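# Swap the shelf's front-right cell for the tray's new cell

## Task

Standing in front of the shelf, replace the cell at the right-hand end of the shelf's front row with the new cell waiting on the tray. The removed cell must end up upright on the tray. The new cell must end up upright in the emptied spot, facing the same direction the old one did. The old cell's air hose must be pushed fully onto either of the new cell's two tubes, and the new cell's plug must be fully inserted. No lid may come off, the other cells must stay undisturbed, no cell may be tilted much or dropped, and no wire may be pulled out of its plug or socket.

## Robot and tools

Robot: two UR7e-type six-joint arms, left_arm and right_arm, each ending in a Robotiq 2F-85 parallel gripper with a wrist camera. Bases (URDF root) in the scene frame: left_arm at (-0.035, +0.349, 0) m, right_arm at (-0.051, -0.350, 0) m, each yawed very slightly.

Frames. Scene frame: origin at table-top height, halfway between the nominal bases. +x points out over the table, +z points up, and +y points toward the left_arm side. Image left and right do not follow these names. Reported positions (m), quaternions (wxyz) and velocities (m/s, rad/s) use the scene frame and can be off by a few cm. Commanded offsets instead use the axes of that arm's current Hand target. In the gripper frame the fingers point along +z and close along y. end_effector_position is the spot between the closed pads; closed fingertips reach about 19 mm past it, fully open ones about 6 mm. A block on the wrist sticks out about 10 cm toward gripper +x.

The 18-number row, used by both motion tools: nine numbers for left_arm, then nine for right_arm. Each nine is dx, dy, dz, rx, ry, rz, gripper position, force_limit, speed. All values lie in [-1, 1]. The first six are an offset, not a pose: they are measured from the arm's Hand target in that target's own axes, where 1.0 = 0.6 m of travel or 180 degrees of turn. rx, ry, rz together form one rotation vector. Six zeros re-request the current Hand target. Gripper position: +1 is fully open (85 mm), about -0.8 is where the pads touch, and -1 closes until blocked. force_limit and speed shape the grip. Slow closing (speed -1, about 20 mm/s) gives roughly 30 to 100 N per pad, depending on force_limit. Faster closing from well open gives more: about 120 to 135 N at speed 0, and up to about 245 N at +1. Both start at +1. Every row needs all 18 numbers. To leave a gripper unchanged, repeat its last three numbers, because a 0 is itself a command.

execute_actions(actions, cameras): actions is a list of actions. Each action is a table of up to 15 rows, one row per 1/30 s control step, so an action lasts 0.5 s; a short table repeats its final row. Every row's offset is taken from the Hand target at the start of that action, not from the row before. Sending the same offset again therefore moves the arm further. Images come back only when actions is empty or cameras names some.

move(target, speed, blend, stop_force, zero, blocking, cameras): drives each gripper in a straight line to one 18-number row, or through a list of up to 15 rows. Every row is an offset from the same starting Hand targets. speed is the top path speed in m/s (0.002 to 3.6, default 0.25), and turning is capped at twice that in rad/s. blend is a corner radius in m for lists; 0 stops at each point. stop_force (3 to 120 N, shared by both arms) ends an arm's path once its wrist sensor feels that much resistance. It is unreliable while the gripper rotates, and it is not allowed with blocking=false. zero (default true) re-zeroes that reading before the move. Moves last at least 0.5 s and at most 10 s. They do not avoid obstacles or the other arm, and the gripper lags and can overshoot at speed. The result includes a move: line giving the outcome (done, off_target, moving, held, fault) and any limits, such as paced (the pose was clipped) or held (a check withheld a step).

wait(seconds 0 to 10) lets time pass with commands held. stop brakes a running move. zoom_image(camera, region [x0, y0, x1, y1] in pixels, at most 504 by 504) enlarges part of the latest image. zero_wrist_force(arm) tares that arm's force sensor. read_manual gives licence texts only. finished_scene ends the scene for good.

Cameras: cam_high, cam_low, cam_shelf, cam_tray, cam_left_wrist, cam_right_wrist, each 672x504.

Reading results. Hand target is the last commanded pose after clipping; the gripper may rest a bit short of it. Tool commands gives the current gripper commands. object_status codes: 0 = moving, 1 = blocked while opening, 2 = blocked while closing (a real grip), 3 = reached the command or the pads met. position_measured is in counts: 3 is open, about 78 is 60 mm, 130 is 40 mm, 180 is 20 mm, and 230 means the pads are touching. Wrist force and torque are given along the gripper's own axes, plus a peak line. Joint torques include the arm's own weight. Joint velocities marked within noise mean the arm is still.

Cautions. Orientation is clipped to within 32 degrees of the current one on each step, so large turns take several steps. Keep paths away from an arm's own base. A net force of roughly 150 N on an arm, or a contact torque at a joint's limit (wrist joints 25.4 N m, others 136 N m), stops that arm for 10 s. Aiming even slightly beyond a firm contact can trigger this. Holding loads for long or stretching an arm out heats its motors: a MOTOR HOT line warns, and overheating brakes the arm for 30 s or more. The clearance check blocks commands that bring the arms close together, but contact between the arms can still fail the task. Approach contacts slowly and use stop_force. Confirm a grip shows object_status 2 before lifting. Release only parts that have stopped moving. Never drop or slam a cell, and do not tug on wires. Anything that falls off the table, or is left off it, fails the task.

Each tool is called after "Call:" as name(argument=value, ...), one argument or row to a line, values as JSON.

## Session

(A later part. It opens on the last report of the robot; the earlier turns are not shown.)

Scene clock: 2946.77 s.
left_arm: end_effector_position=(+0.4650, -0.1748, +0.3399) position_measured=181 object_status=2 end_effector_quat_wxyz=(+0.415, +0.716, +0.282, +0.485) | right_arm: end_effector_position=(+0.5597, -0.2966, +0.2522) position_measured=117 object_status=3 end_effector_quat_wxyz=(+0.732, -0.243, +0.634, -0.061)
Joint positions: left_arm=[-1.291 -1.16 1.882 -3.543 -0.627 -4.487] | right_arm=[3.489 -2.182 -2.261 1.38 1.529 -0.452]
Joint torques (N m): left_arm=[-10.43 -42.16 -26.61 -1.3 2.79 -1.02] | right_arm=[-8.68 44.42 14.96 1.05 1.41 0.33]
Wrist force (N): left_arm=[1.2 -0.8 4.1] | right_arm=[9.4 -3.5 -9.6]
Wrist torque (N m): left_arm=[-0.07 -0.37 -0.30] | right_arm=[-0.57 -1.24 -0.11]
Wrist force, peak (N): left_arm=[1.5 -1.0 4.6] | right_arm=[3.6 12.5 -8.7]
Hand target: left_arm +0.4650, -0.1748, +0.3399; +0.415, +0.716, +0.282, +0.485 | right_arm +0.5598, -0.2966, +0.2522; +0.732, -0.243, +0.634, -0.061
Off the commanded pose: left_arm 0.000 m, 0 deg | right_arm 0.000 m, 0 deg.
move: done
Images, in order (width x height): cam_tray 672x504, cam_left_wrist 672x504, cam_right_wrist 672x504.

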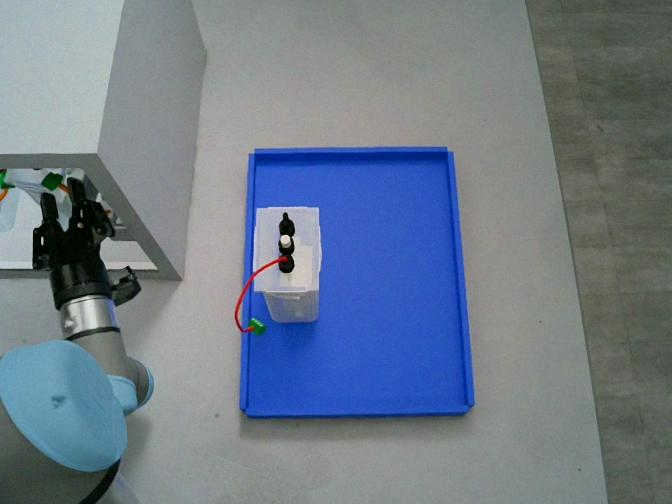

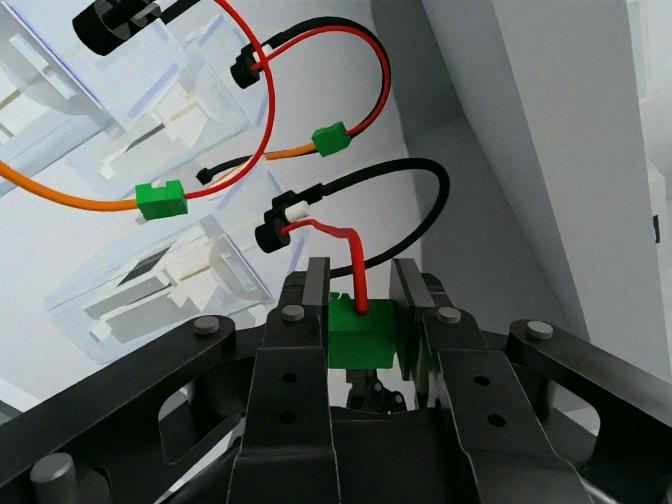

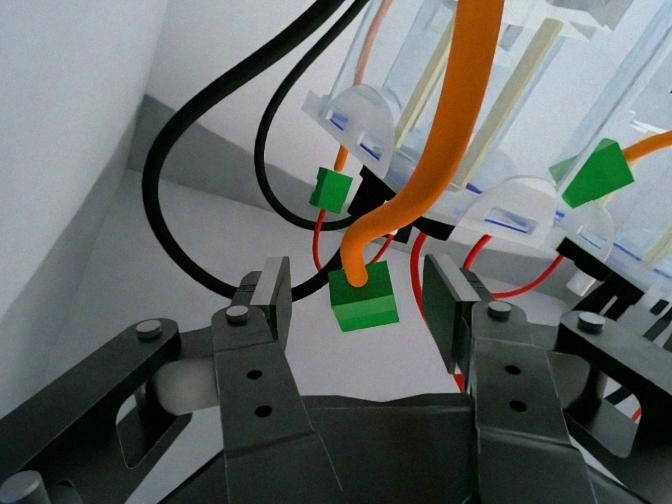

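Call:
zoom_image(
  camera="cam_right_wrist",
  region=[290, 230, 440, 380],
)

Scaled by 3.360 from the camera's 672x504 image, which has a finer 960x720 frame.

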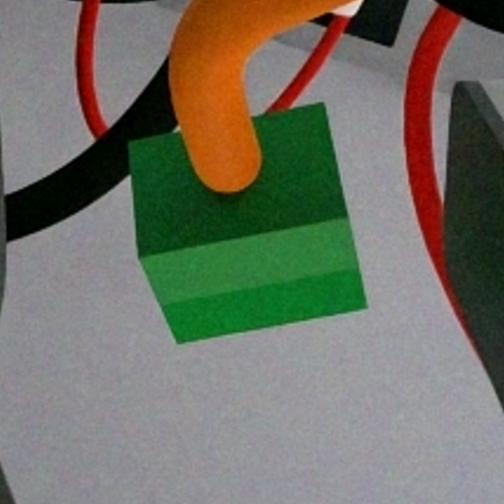

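Call:
move(
  target=[0,0,0,0,0,0,-1,-0.4,-1,-0.0027,-0.003,0.0333,0,0,-0.0444,0.1,-0.6,-1],
  speed=0.04,
  cameras=["cam_right_wrist","cam_tray","cam_low"],
)

Call:
zoom_image(
  camera="cam_right_wrist",
  region=[270, 230, 450, 410],
)

Call:
zoom_image(
  camera="cam_tray",
  region=[0, 150, 160, 310],
)

Scene clock: 2968.97 s.
left_arm: end_effector_position=(+0.4650, -0.1748, +0.3399) position_measured=181 object_status=2 end_effector_quat_wxyz=(+0.415, +0.716, +0.282, +0.485) | right_arm: end_effector_position=(+0.5791, -0.2920, +0.2561) position_measured=117 object_status=3 end_effector_quat_wxyz=(+0.726, -0.286, +0.615, -0.112) end_effector_velocity=(+0.000, -0.001, +0.000) end_effector_angular_velocity=(+0.006, +0.001, -0.001)
Joint positions: left_arm=[-1.291 -1.16 1.882 -3.543 -0.627 -4.487] | right_arm=[3.484 -2.189 -2.206 1.332 1.534 -0.591]
Joint velocities: left_arm=[within noise] | right_arm=[-0.001 0 -0.001 0.002 -0.001 0.006]
Joint torques (N m): left_arm=[-10.6 -40.56 -26.41 -1.33 2.73 -1.07] | right_arm=[-6.25 29.92 2.54 2.71 1.2 2.18]
Wrist force (N): left_arm=[1.3 -0.8 4.1] | right_arm=[8.8 -3.2 -9.7]
Wrist torque (N m): left_arm=[-0.08 -0.37 -0.30] | right_arm=[-0.57 -1.16 -0.12]
Wrist force, peak (N): left_arm=[1.2 -1.0 4.6] | right_arm=[9.3 -3.5 -9.9]
Hand target: left_arm +0.4650, -0.1748, +0.3399; +0.415, +0.716, +0.282, +0.485 | right_arm +0.5790, -0.2920, +0.2560; +0.726, -0.286, +0.615, -0.112
Off the commanded pose: left_arm 0.000 m, 0 deg | right_arm 0.000 m, 0 deg.
move: done
Images, in order (width x height): cam_low 672x504, cam_tray 672x504, cam_right_wrist 672x504.

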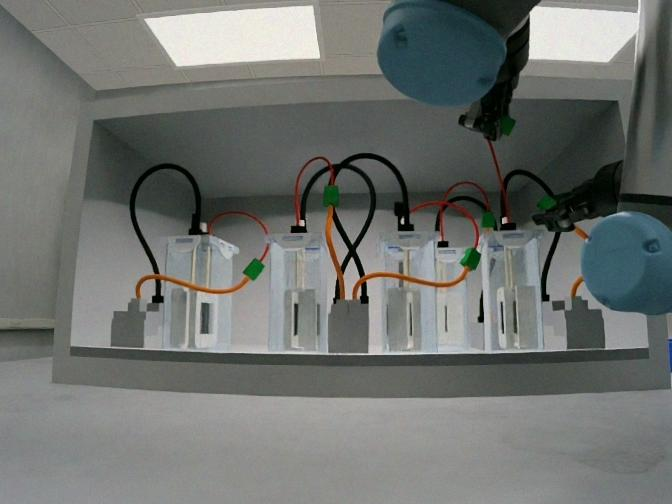

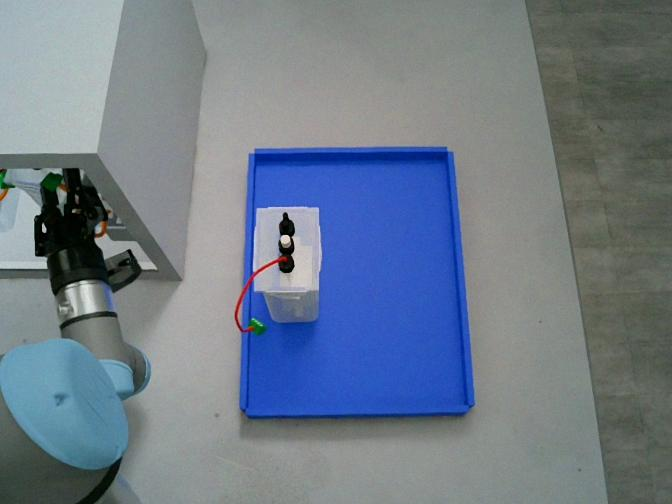

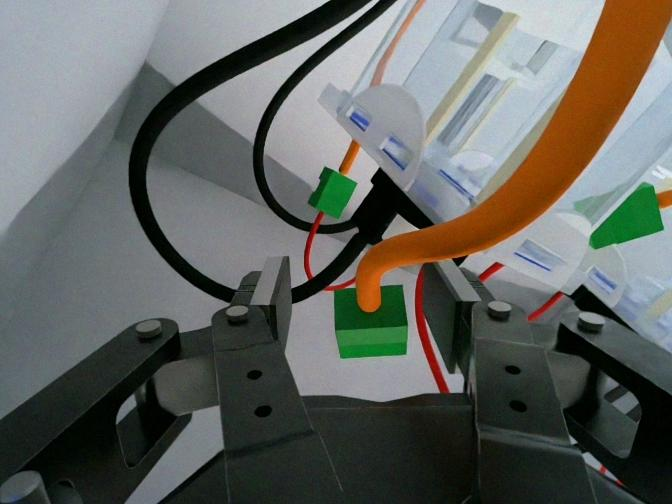

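Scaled by 2.800 from the camera's 672x504 image, which has a finer 960x720 frame.

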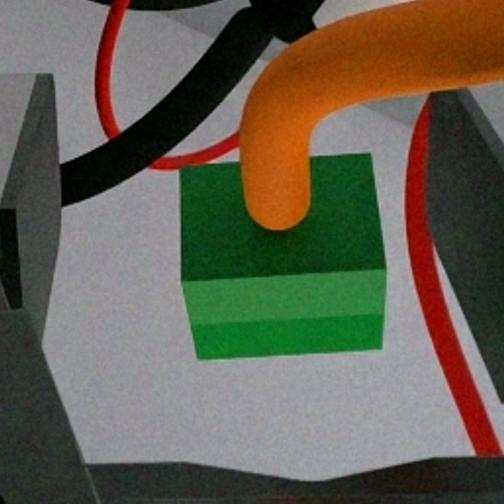

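Scaled by 3.150 from the camera's 672x504 image, which has a finer 960x720 frame.

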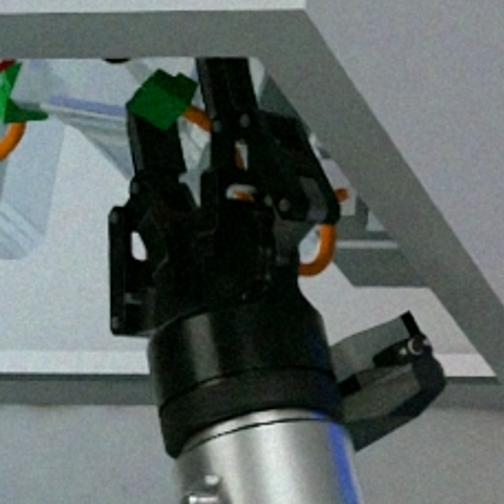

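Call:
move(
  target=[0,0,0,0,0,0,-1,-0.4,-1,0,0,0.001,0,0,0,-1,-0.4,-1],
  speed=0.04,
  cameras=["cam_right_wrist","cam_left_wrist"],
)

Call:
zoom_image(
  camera="cam_right_wrist",
  region=[270, 230, 450, 410],
)

Scene clock: 2981.57 s.
left_arm: end_effector_position=(+0.4650, -0.1748, +0.3399) position_measured=181 object_status=2 end_effector_quat_wxyz=(+0.415, +0.716, +0.282, +0.485) | right_arm: end_effector_position=(+0.5795, -0.2918, +0.2561) position_measured=177 object_status=0 end_effector_quat_wxyz=(+0.726, -0.286, +0.615, -0.112)
Joint positions: left_arm=[-1.291 -1.16 1.882 -3.543 -0.627 -4.487] | right_arm=[3.484 -2.189 -2.205 1.331 1.534 -0.591]
Joint torques (N m): left_arm=[-10.51 -40.26 -25.62 -1.34 2.77 -1.05] | right_arm=[-8.41 25 20.38 1.15 1.48 2.15]
Wrist force (N): left_arm=[1.4 -1.1 4.3] | right_arm=[8.8 -3.3 -9.7]
Wrist torque (N m): left_arm=[-0.13 -0.40 -0.30] | right_arm=[-0.59 -1.15 -0.14]
Wrist force, peak (N): left_arm=[1.2 -1.2 4.6] | right_arm=[9.0 -3.2 -10.0]
Hand target: left_arm +0.4650, -0.1748, +0.3399; +0.415, +0.716, +0.282, +0.485 | right_arm +0.5795, -0.2918, +0.2561; +0.726, -0.286, +0.615, -0.112
Off the commanded pose: left_arm 0.000 m, 0 deg | right_arm 0.000 m, 0 deg.
move: done
Images, in order (width x height): cam_left_wrist 672x504, cam_right_wrist 672x504.

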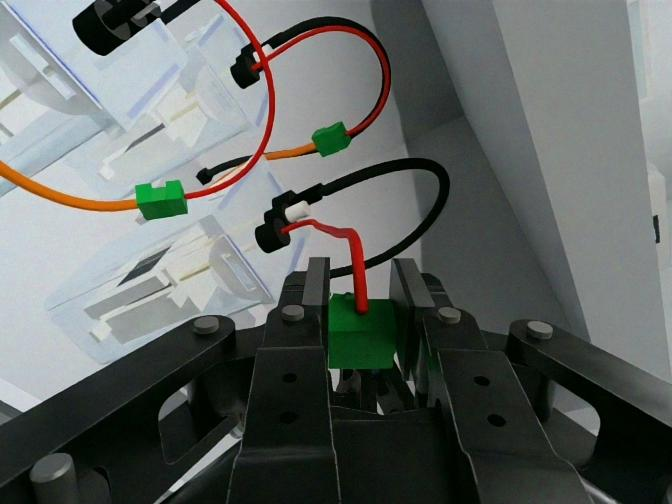

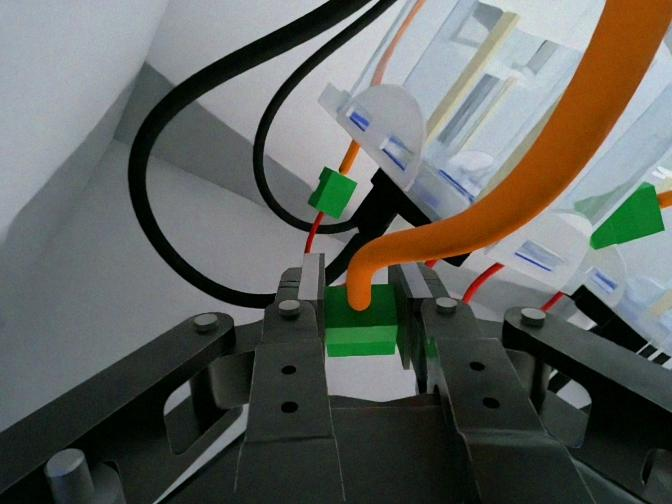

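Scaled by 2.800 from the camera's 672x504 image, which has a finer 960x720 frame.

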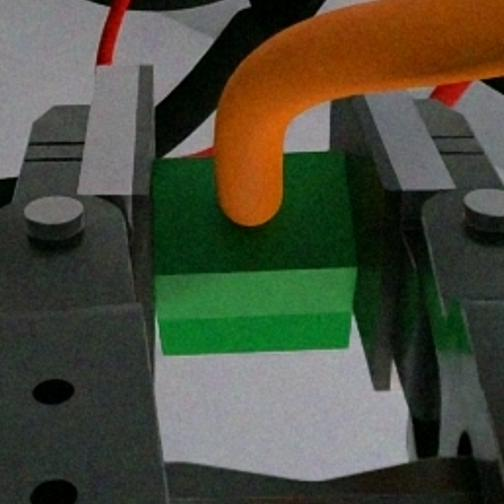

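Call:
move(
  target=[
    [0,0,0,0,0,0,-1,-0.4,-1,0,0,-0.1333,0,0,0,-1,-0.4,-1],
    [0,0,0,0,0,0,-1,-0.4,-1,-0.0095,0.0237,-0.1663,0.003,-0.0797,-0.1554,-1,-0.4,-1],
  ],
  speed=[0.06,0.1],
  blend=[0.02,0],
  cameras=["all"],
)

Scene clock: 3013.30 s.
left_arm: end_effector_position=(+0.4650, -0.1748, +0.3399) position_measured=181 object_status=2 end_effector_quat_wxyz=(+0.415, +0.716, +0.282, +0.485) | right_arm: end_effector_position=(+0.4801, -0.3052, +0.2450) position_measured=177 object_status=2 end_effector_quat_wxyz=(+0.749, -0.434, +0.433, -0.250)
Joint positions: left_arm=[-1.291 -1.16 1.882 -3.543 -0.627 -4.487] | right_arm=[3.388 -2.311 -2.337 1.764 1.804 -1.048]
Joint torques (N m): left_arm=[-10.27 -38.73 -25.31 -1.35 2.88 -1.06] | right_arm=[8.99 48.47 -6.67 -0.08 -1.59 2.3]
Wrist force (N): left_arm=[1.2 -1.1 4.4] | right_arm=[7.9 -1.4 -9.0]
Wrist torque (N m): left_arm=[-0.12 -0.36 -0.29] | right_arm=[-0.48 -1.01 -0.09]
Wrist force, peak (N): left_arm=[1.3 -1.1 4.6] | right_arm=[9.0 -3.1 -10.1]
Hand target: left_arm +0.4650, -0.1748, +0.3399; +0.415, +0.716, +0.282, +0.485 | right_arm +0.4801, -0.3051, +0.2451; +0.749, -0.434, +0.433, -0.250
Off the commanded pose: left_arm 0.000 m, 0 deg | right_arm 0.000 m, 0 deg.
move: done

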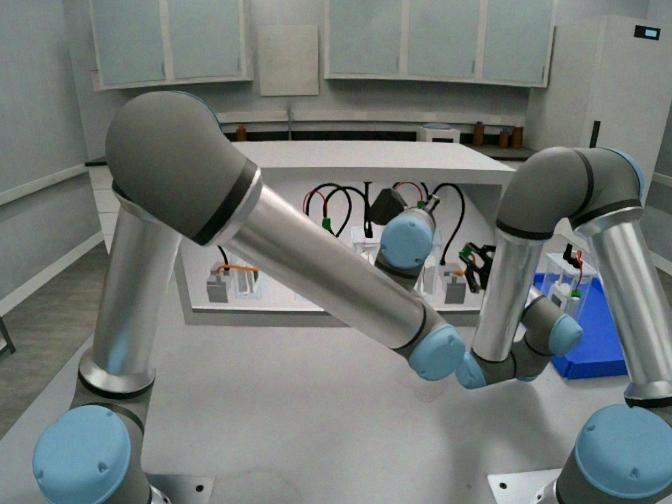

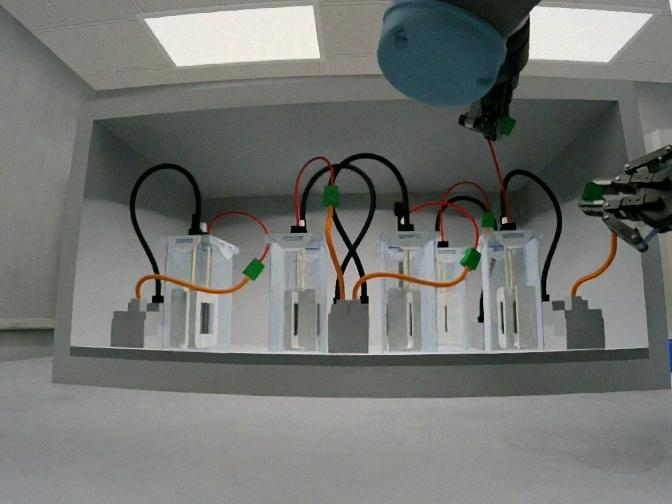

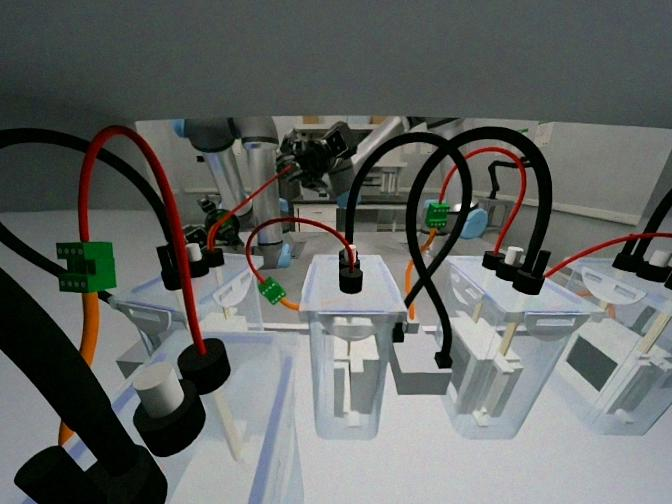

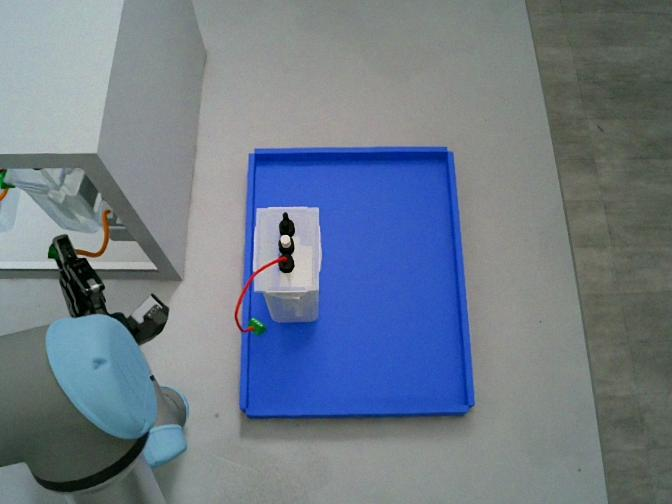

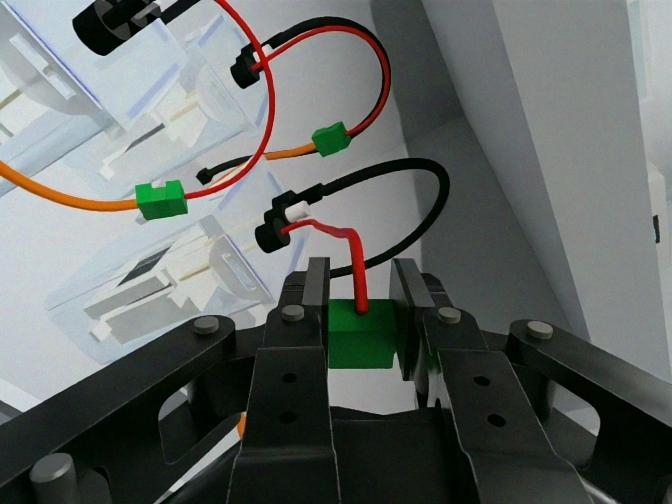

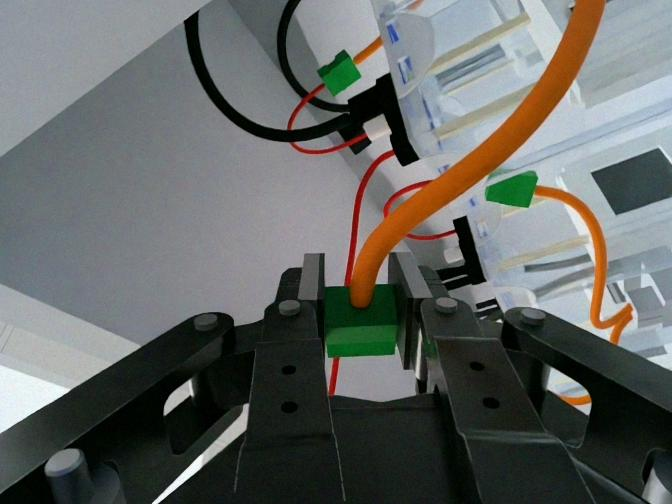

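Call:
move(
  target=[-0.1218,-0.0292,0.0787,0,0,0,-1,-0.4,-1,0,0,0,0,0,0,-1,-0.4,-1],
  speed=0.08,
  cameras=["all"],
)

Scene clock: 3019.70 s.
left_arm: end_effector_position=(+0.4818, -0.2403, +0.2824) position_measured=181 object_status=2 end_effector_quat_wxyz=(+0.415, +0.716, +0.282, +0.485) | right_arm: end_effector_position=(+0.4801, -0.3051, +0.2451) position_measured=177 object_status=2 end_effector_quat_wxyz=(+0.749, -0.434, +0.433, -0.250)
Joint positions: left_arm=[-1.293 -0.946 1.712 -3.586 -0.625 -4.489] | right_arm=[3.388 -2.311 -2.337 1.764 1.804 -1.048]
Joint torques (N m): left_arm=[2.05 -39.1 -13.6 -0.73 2.11 0.87] | right_arm=[9.1 47.04 -8.82 -0.12 -0.61 -1.66]
Wrist force (N): left_arm=[1.7 -0.3 0.6] | right_arm=[7.9 -1.5 -8.6]
Wrist torque (N m): left_arm=[-0.08 -0.24 -0.11] | right_arm=[-0.48 -1.02 -0.08]
Wrist force, peak (N): left_arm=[1.4 -1.1 4.7] | right_arm=[7.8 -1.3 -9.0]
Hand target: left_arm +0.4819, -0.2402, +0.2823; +0.415, +0.716, +0.282, +0.485 | right_arm +0.4801, -0.3051, +0.2451; +0.749, -0.434, +0.433, -0.250
Off the commanded pose: left_arm 0.000 m, 0 deg | right_arm 0.000 m, 0 deg.
move: done

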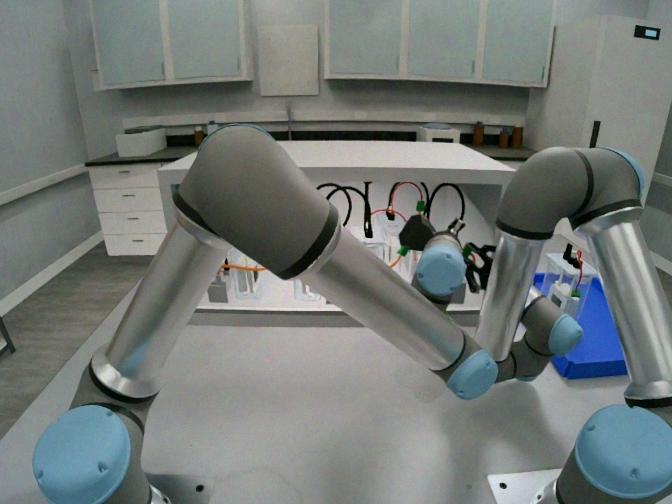

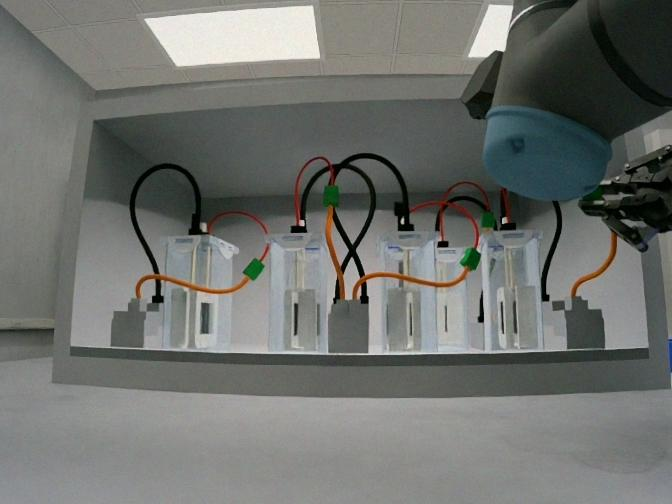

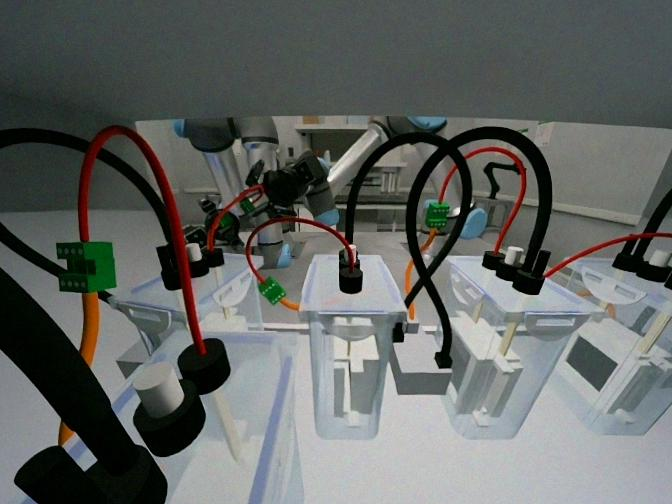

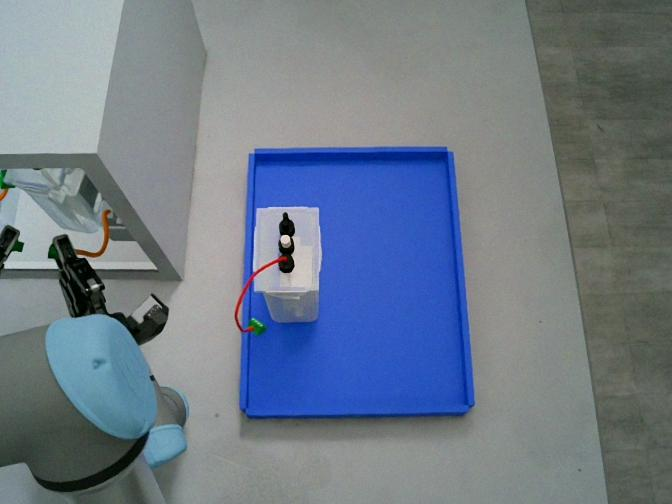

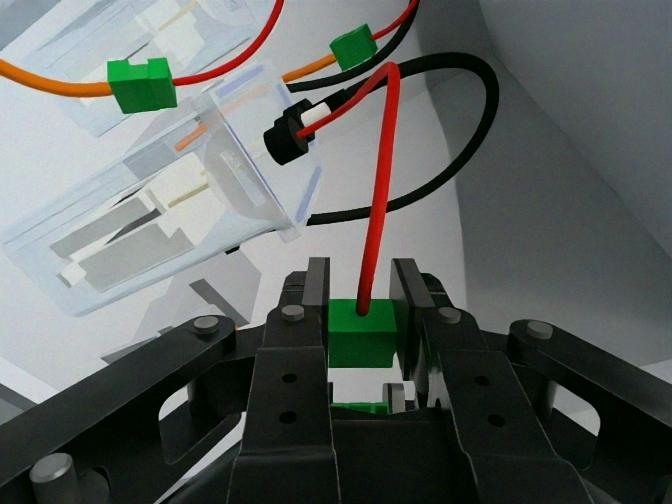

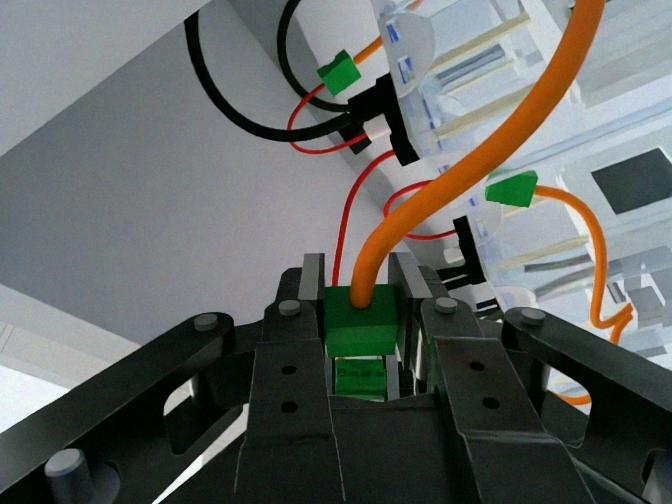

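Both aligned closely. Zoom both.

Call:
zoom_image(
  camera="cam_right_wrist",
  region=[300, 270, 430, 400],
)

Call:
zoom_image(
  camera="cam_left_wrist",
  region=[300, 290, 440, 430],
)

Call:
zoom_image(
  camera="cam_shelf",
  region=[190, 150, 350, 260],
)

Call:
zoom_image(
  camera="cam_high",
  region=[380, 200, 540, 330],
)

Scaled by 3.877 from the camera's 672x504 image, which has a finer 960x720 frame.

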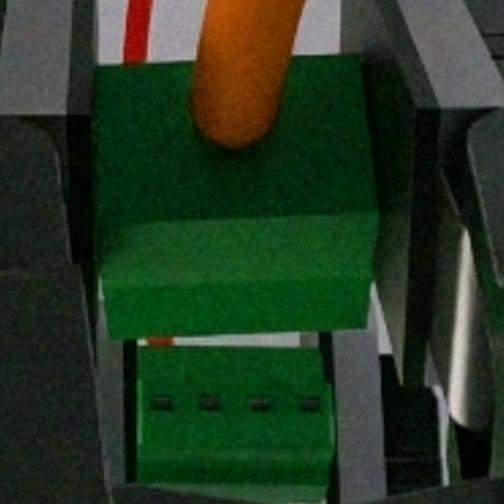

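Scaled by 3.600 from the camera's 672x504 image, which has a finer 960x720 frame.

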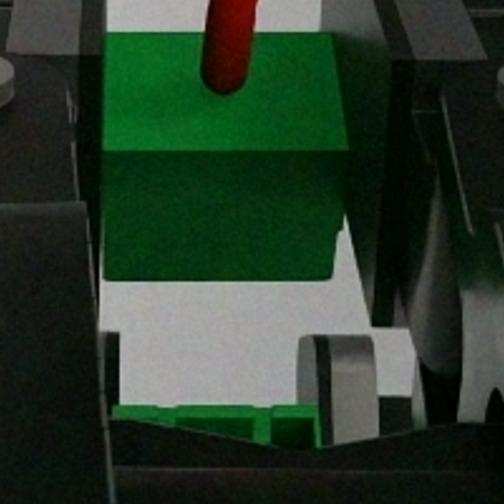

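Scaled by 3.150 from the camera's 672x504 image, which has a finer 960x720 frame.

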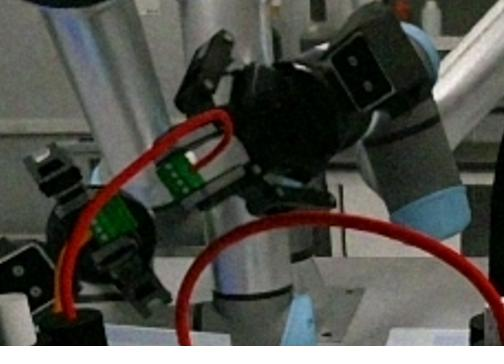

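Scaled by 3.150 from the camera's 672x504 image, which has a finer 960x720 frame.

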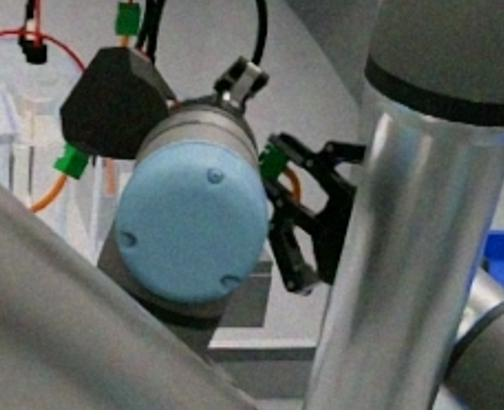

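Call:
zoom_image(
  camera="cam_tray",
  region=[0, 210, 90, 300],
)

Call:
zoom_image(
  camera="cam_shelf",
  region=[200, 180, 280, 240],
)

Scaled by 5.600 from the camera's 672x504 image, which has a finer 960x720 frame.

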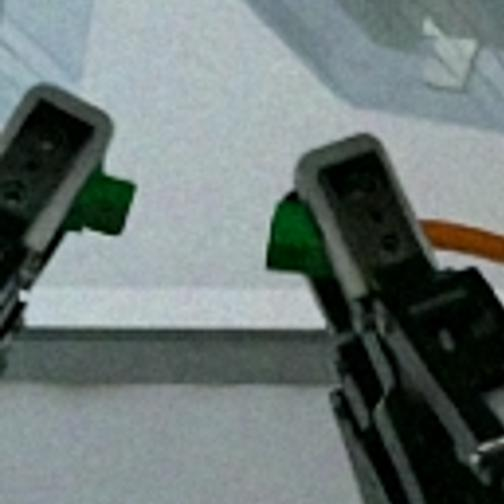

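Scaled by 6.300 from the camera's 672x504 image, which has a finer 960x720 frame.

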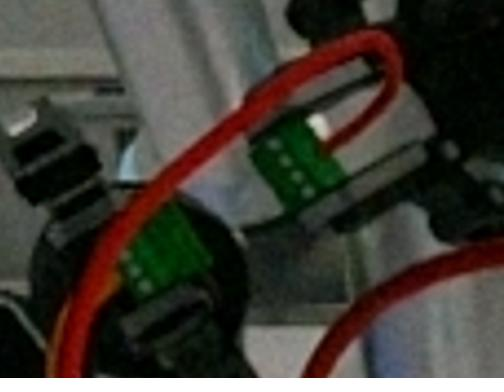

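Call:
move(
  target=[-0.0311,0.002,0.0123,0,0,0,-1,-0.4,-1,0,0,0,0,0,0,-1,-0.4,-1],
  speed=0.04,
  cameras=["cam_tray","cam_left_wrist","cam_right_wrist"],
)

Call:
zoom_image(
  camera="cam_tray",
  region=[0, 210, 90, 300],
)

Call:
zoom_image(
  camera="cam_right_wrist",
  region=[300, 270, 430, 400],
)

Call:
zoom_image(
  camera="cam_left_wrist",
  region=[300, 290, 440, 430],
)

Scene clock: 3053.63 s.
left_arm: end_effector_position=(+0.4818, -0.2584, +0.2734) position_measured=181 object_status=2 end_effector_quat_wxyz=(+0.415, +0.716, +0.282, +0.485) | right_arm: end_effector_position=(+0.4801, -0.3051, +0.2451) position_measured=177 object_status=2 end_effector_quat_wxyz=(+0.749, -0.434, +0.433, -0.250)
Joint positions: left_arm=[-1.301 -0.904 1.664 -3.576 -0.617 -4.493] | right_arm=[3.388 -2.311 -2.337 1.764 1.804 -1.048]
Joint torques (N m): left_arm=[6.64 -48.87 -9.52 -3.52 0.33 0.16] | right_arm=[8.9 47.6 -8.86 -0.32 -1.41 -1.21]
Wrist force (N): left_arm=[2.2 -0.5 0.7] | right_arm=[7.6 -1.3 -8.9]
Wrist torque (N m): left_arm=[-0.13 -0.33 -0.08] | right_arm=[-0.46 -0.97 -0.09]
Wrist force, peak (N): left_arm=[3.2 -0.6 0.4] | right_arm=[7.7 -1.1 -9.1]
Hand target: left_arm +0.4818, -0.2583, +0.2734; +0.415, +0.716, +0.282, +0.485 | right_arm +0.4801, -0.3051, +0.2451; +0.749, -0.434, +0.433, -0.250
Off the commanded pose: left_arm 0.000 m, 0 deg | right_arm 0.000 m, 0 deg.
move: done
Images, in order (width x height): cam_tray 672x504, cam_left_wrist 672x504, cam_right_wrist 672x504.

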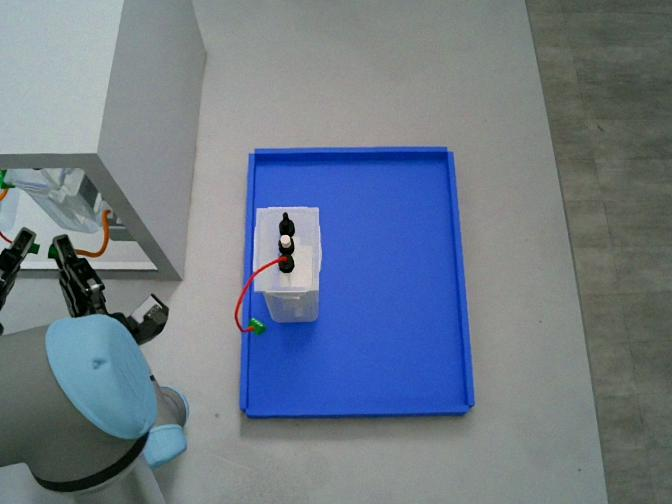

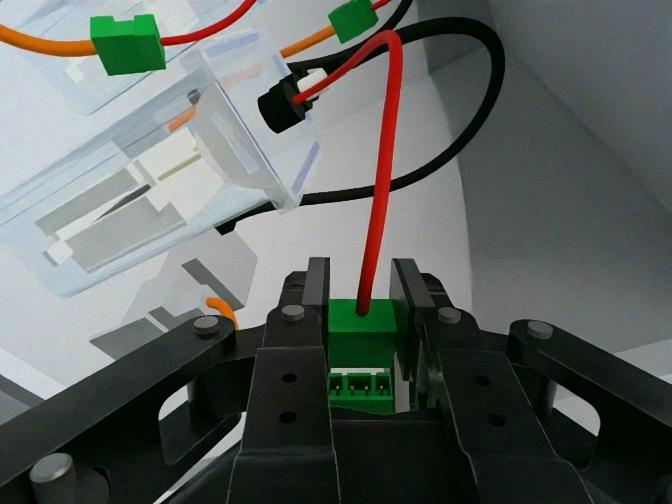

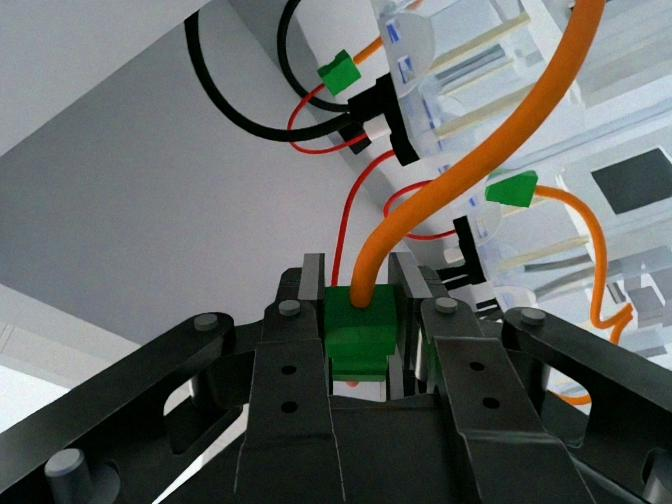

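Scaled by 5.600 from the camera's 672x504 image, which has a finer 960x720 frame.

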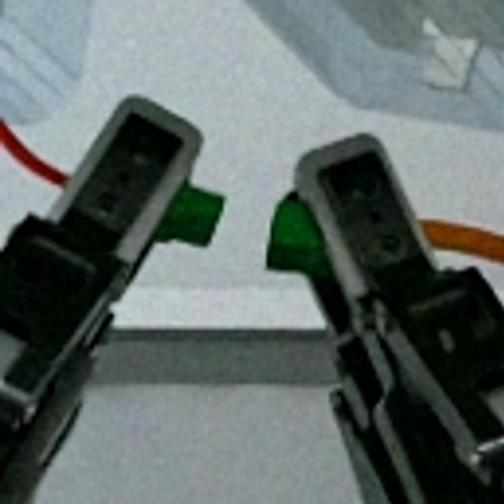

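Scaled by 3.877 from the camera's 672x504 image, which has a finer 960x720 frame.

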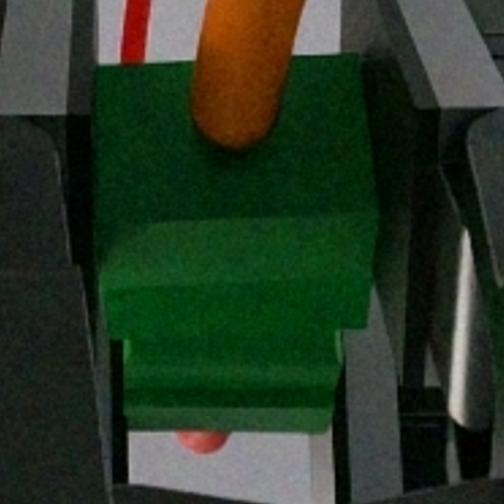

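Scaled by 3.600 from the camera's 672x504 image, which has a finer 960x720 frame.

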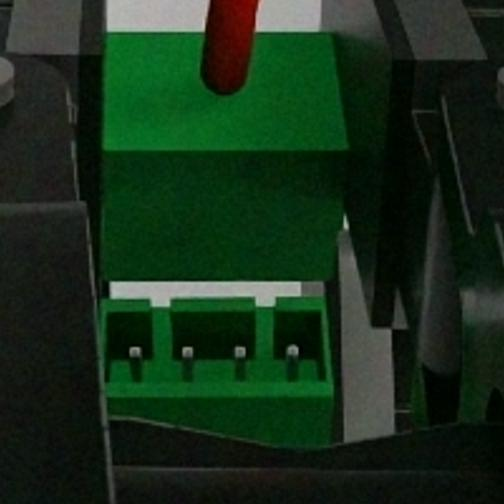

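Call:
zoom_image(
  camera="cam_tray",
  region=[15, 230, 65, 270],
)

Scaled by 10.080 from the camera's 672x504 image, which has a finer 960x720 frame.

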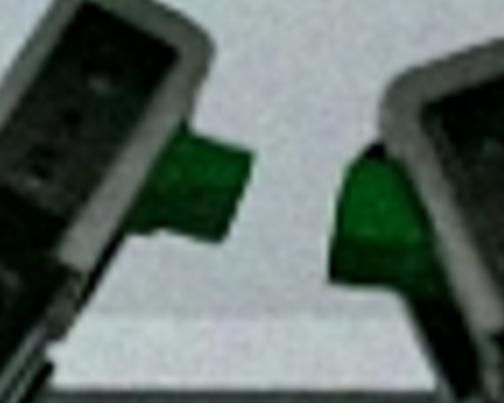

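Call:
move(
  target=[-0.014,0,0.00555,0,0,0,-1,-0.4,-1,0,0,0,0,0,0,-1,-0.4,-1],
  speed=0.03,
  cameras=["cam_tray","cam_left_wrist","cam_right_wrist"],
)

Call:
zoom_image(
  camera="cam_tray",
  region=[15, 230, 65, 270],
)

Call:
zoom_image(
  camera="cam_right_wrist",
  region=[300, 300, 400, 400],
)

Call:
zoom_image(
  camera="cam_left_wrist",
  region=[310, 320, 420, 430],
)

Scene clock: 3072.13 s.
left_arm: end_effector_position=(+0.4818, -0.2662, +0.2689) position_measured=181 object_status=2 end_effector_quat_wxyz=(+0.415, +0.716, +0.282, +0.485) | right_arm: end_effector_position=(+0.4801, -0.3051, +0.2451) position_measured=177 object_status=2 end_effector_quat_wxyz=(+0.749, -0.434, +0.433, -0.250)
Joint positions: left_arm=[-1.305 -0.885 1.642 -3.572 -0.613 -4.495] | right_arm=[3.388 -2.311 -2.337 1.764 1.804 -1.048]
Joint torques (N m): left_arm=[-3.48 -49.89 -9.12 -1.98 1.93 -0.85] | right_arm=[7.8 47.51 -8.36 -0.16 -1.55 -0.78]
Wrist force (N): left_arm=[2.3 -0.6 0.4] | right_arm=[7.7 -1.2 -9.0]
Wrist torque (N m): left_arm=[-0.13 -0.35 -0.07] | right_arm=[-0.44 -0.98 -0.08]
Wrist force, peak (N): left_arm=[2.6 -0.2 0.3] | right_arm=[7.9 -1.4 -8.9]
Hand target: left_arm +0.4818, -0.2661, +0.2689; +0.415, +0.716, +0.282, +0.485 | right_arm +0.4801, -0.3051, +0.2451; +0.749, -0.434, +0.433, -0.250
Off the commanded pose: left_arm 0.000 m, 0 deg | right_arm 0.000 m, 0 deg.
move: done
Images, in order (width x height): cam_tray 672x504, cam_left_wrist 672x504, cam_right_wrist 672x504.

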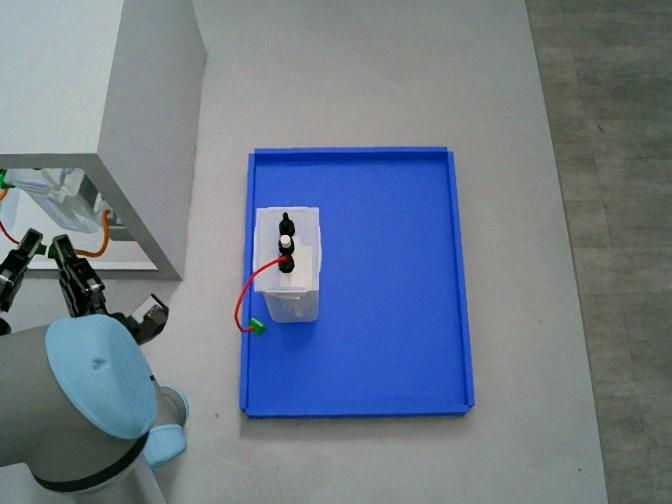

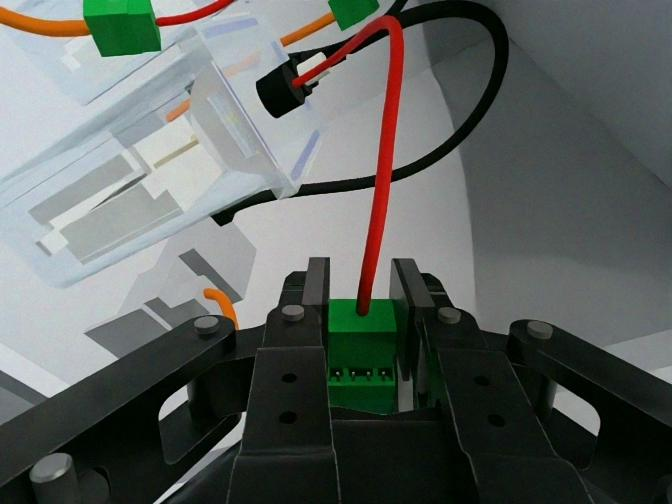

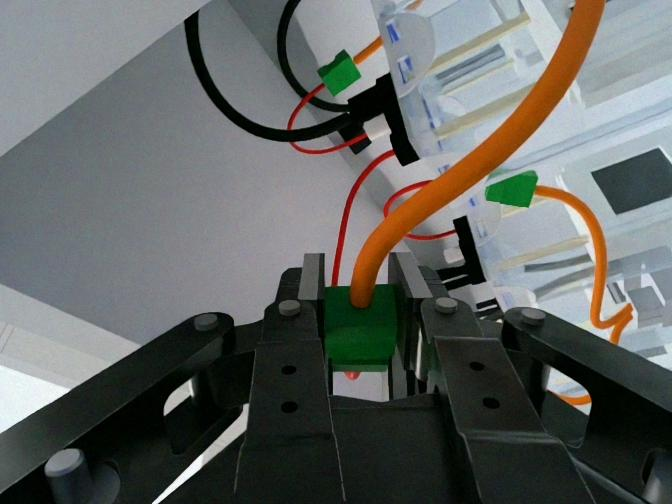

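Scaled by 10.080 from the camera's 672x504 image, which has a finer 960x720 frame.

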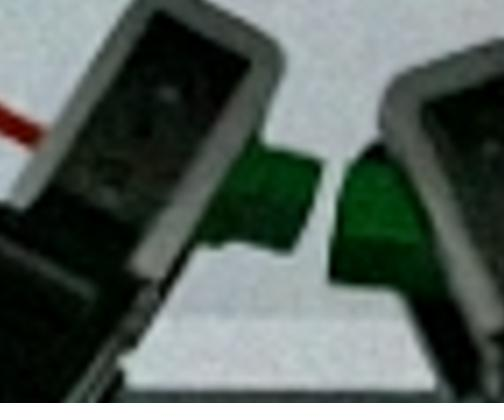

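Scaled by 5.040 from the camera's 672x504 image, which has a finer 960x720 frame.

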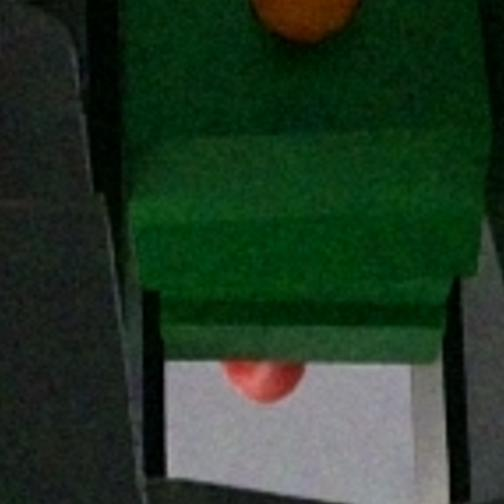

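Scaled by 4.582 from the camera's 672x504 image, which has a finer 960x720 frame.

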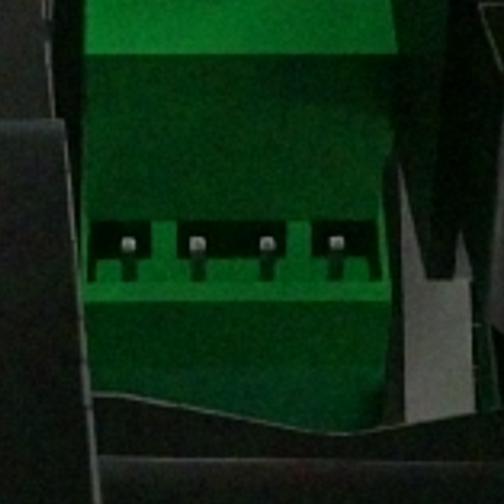

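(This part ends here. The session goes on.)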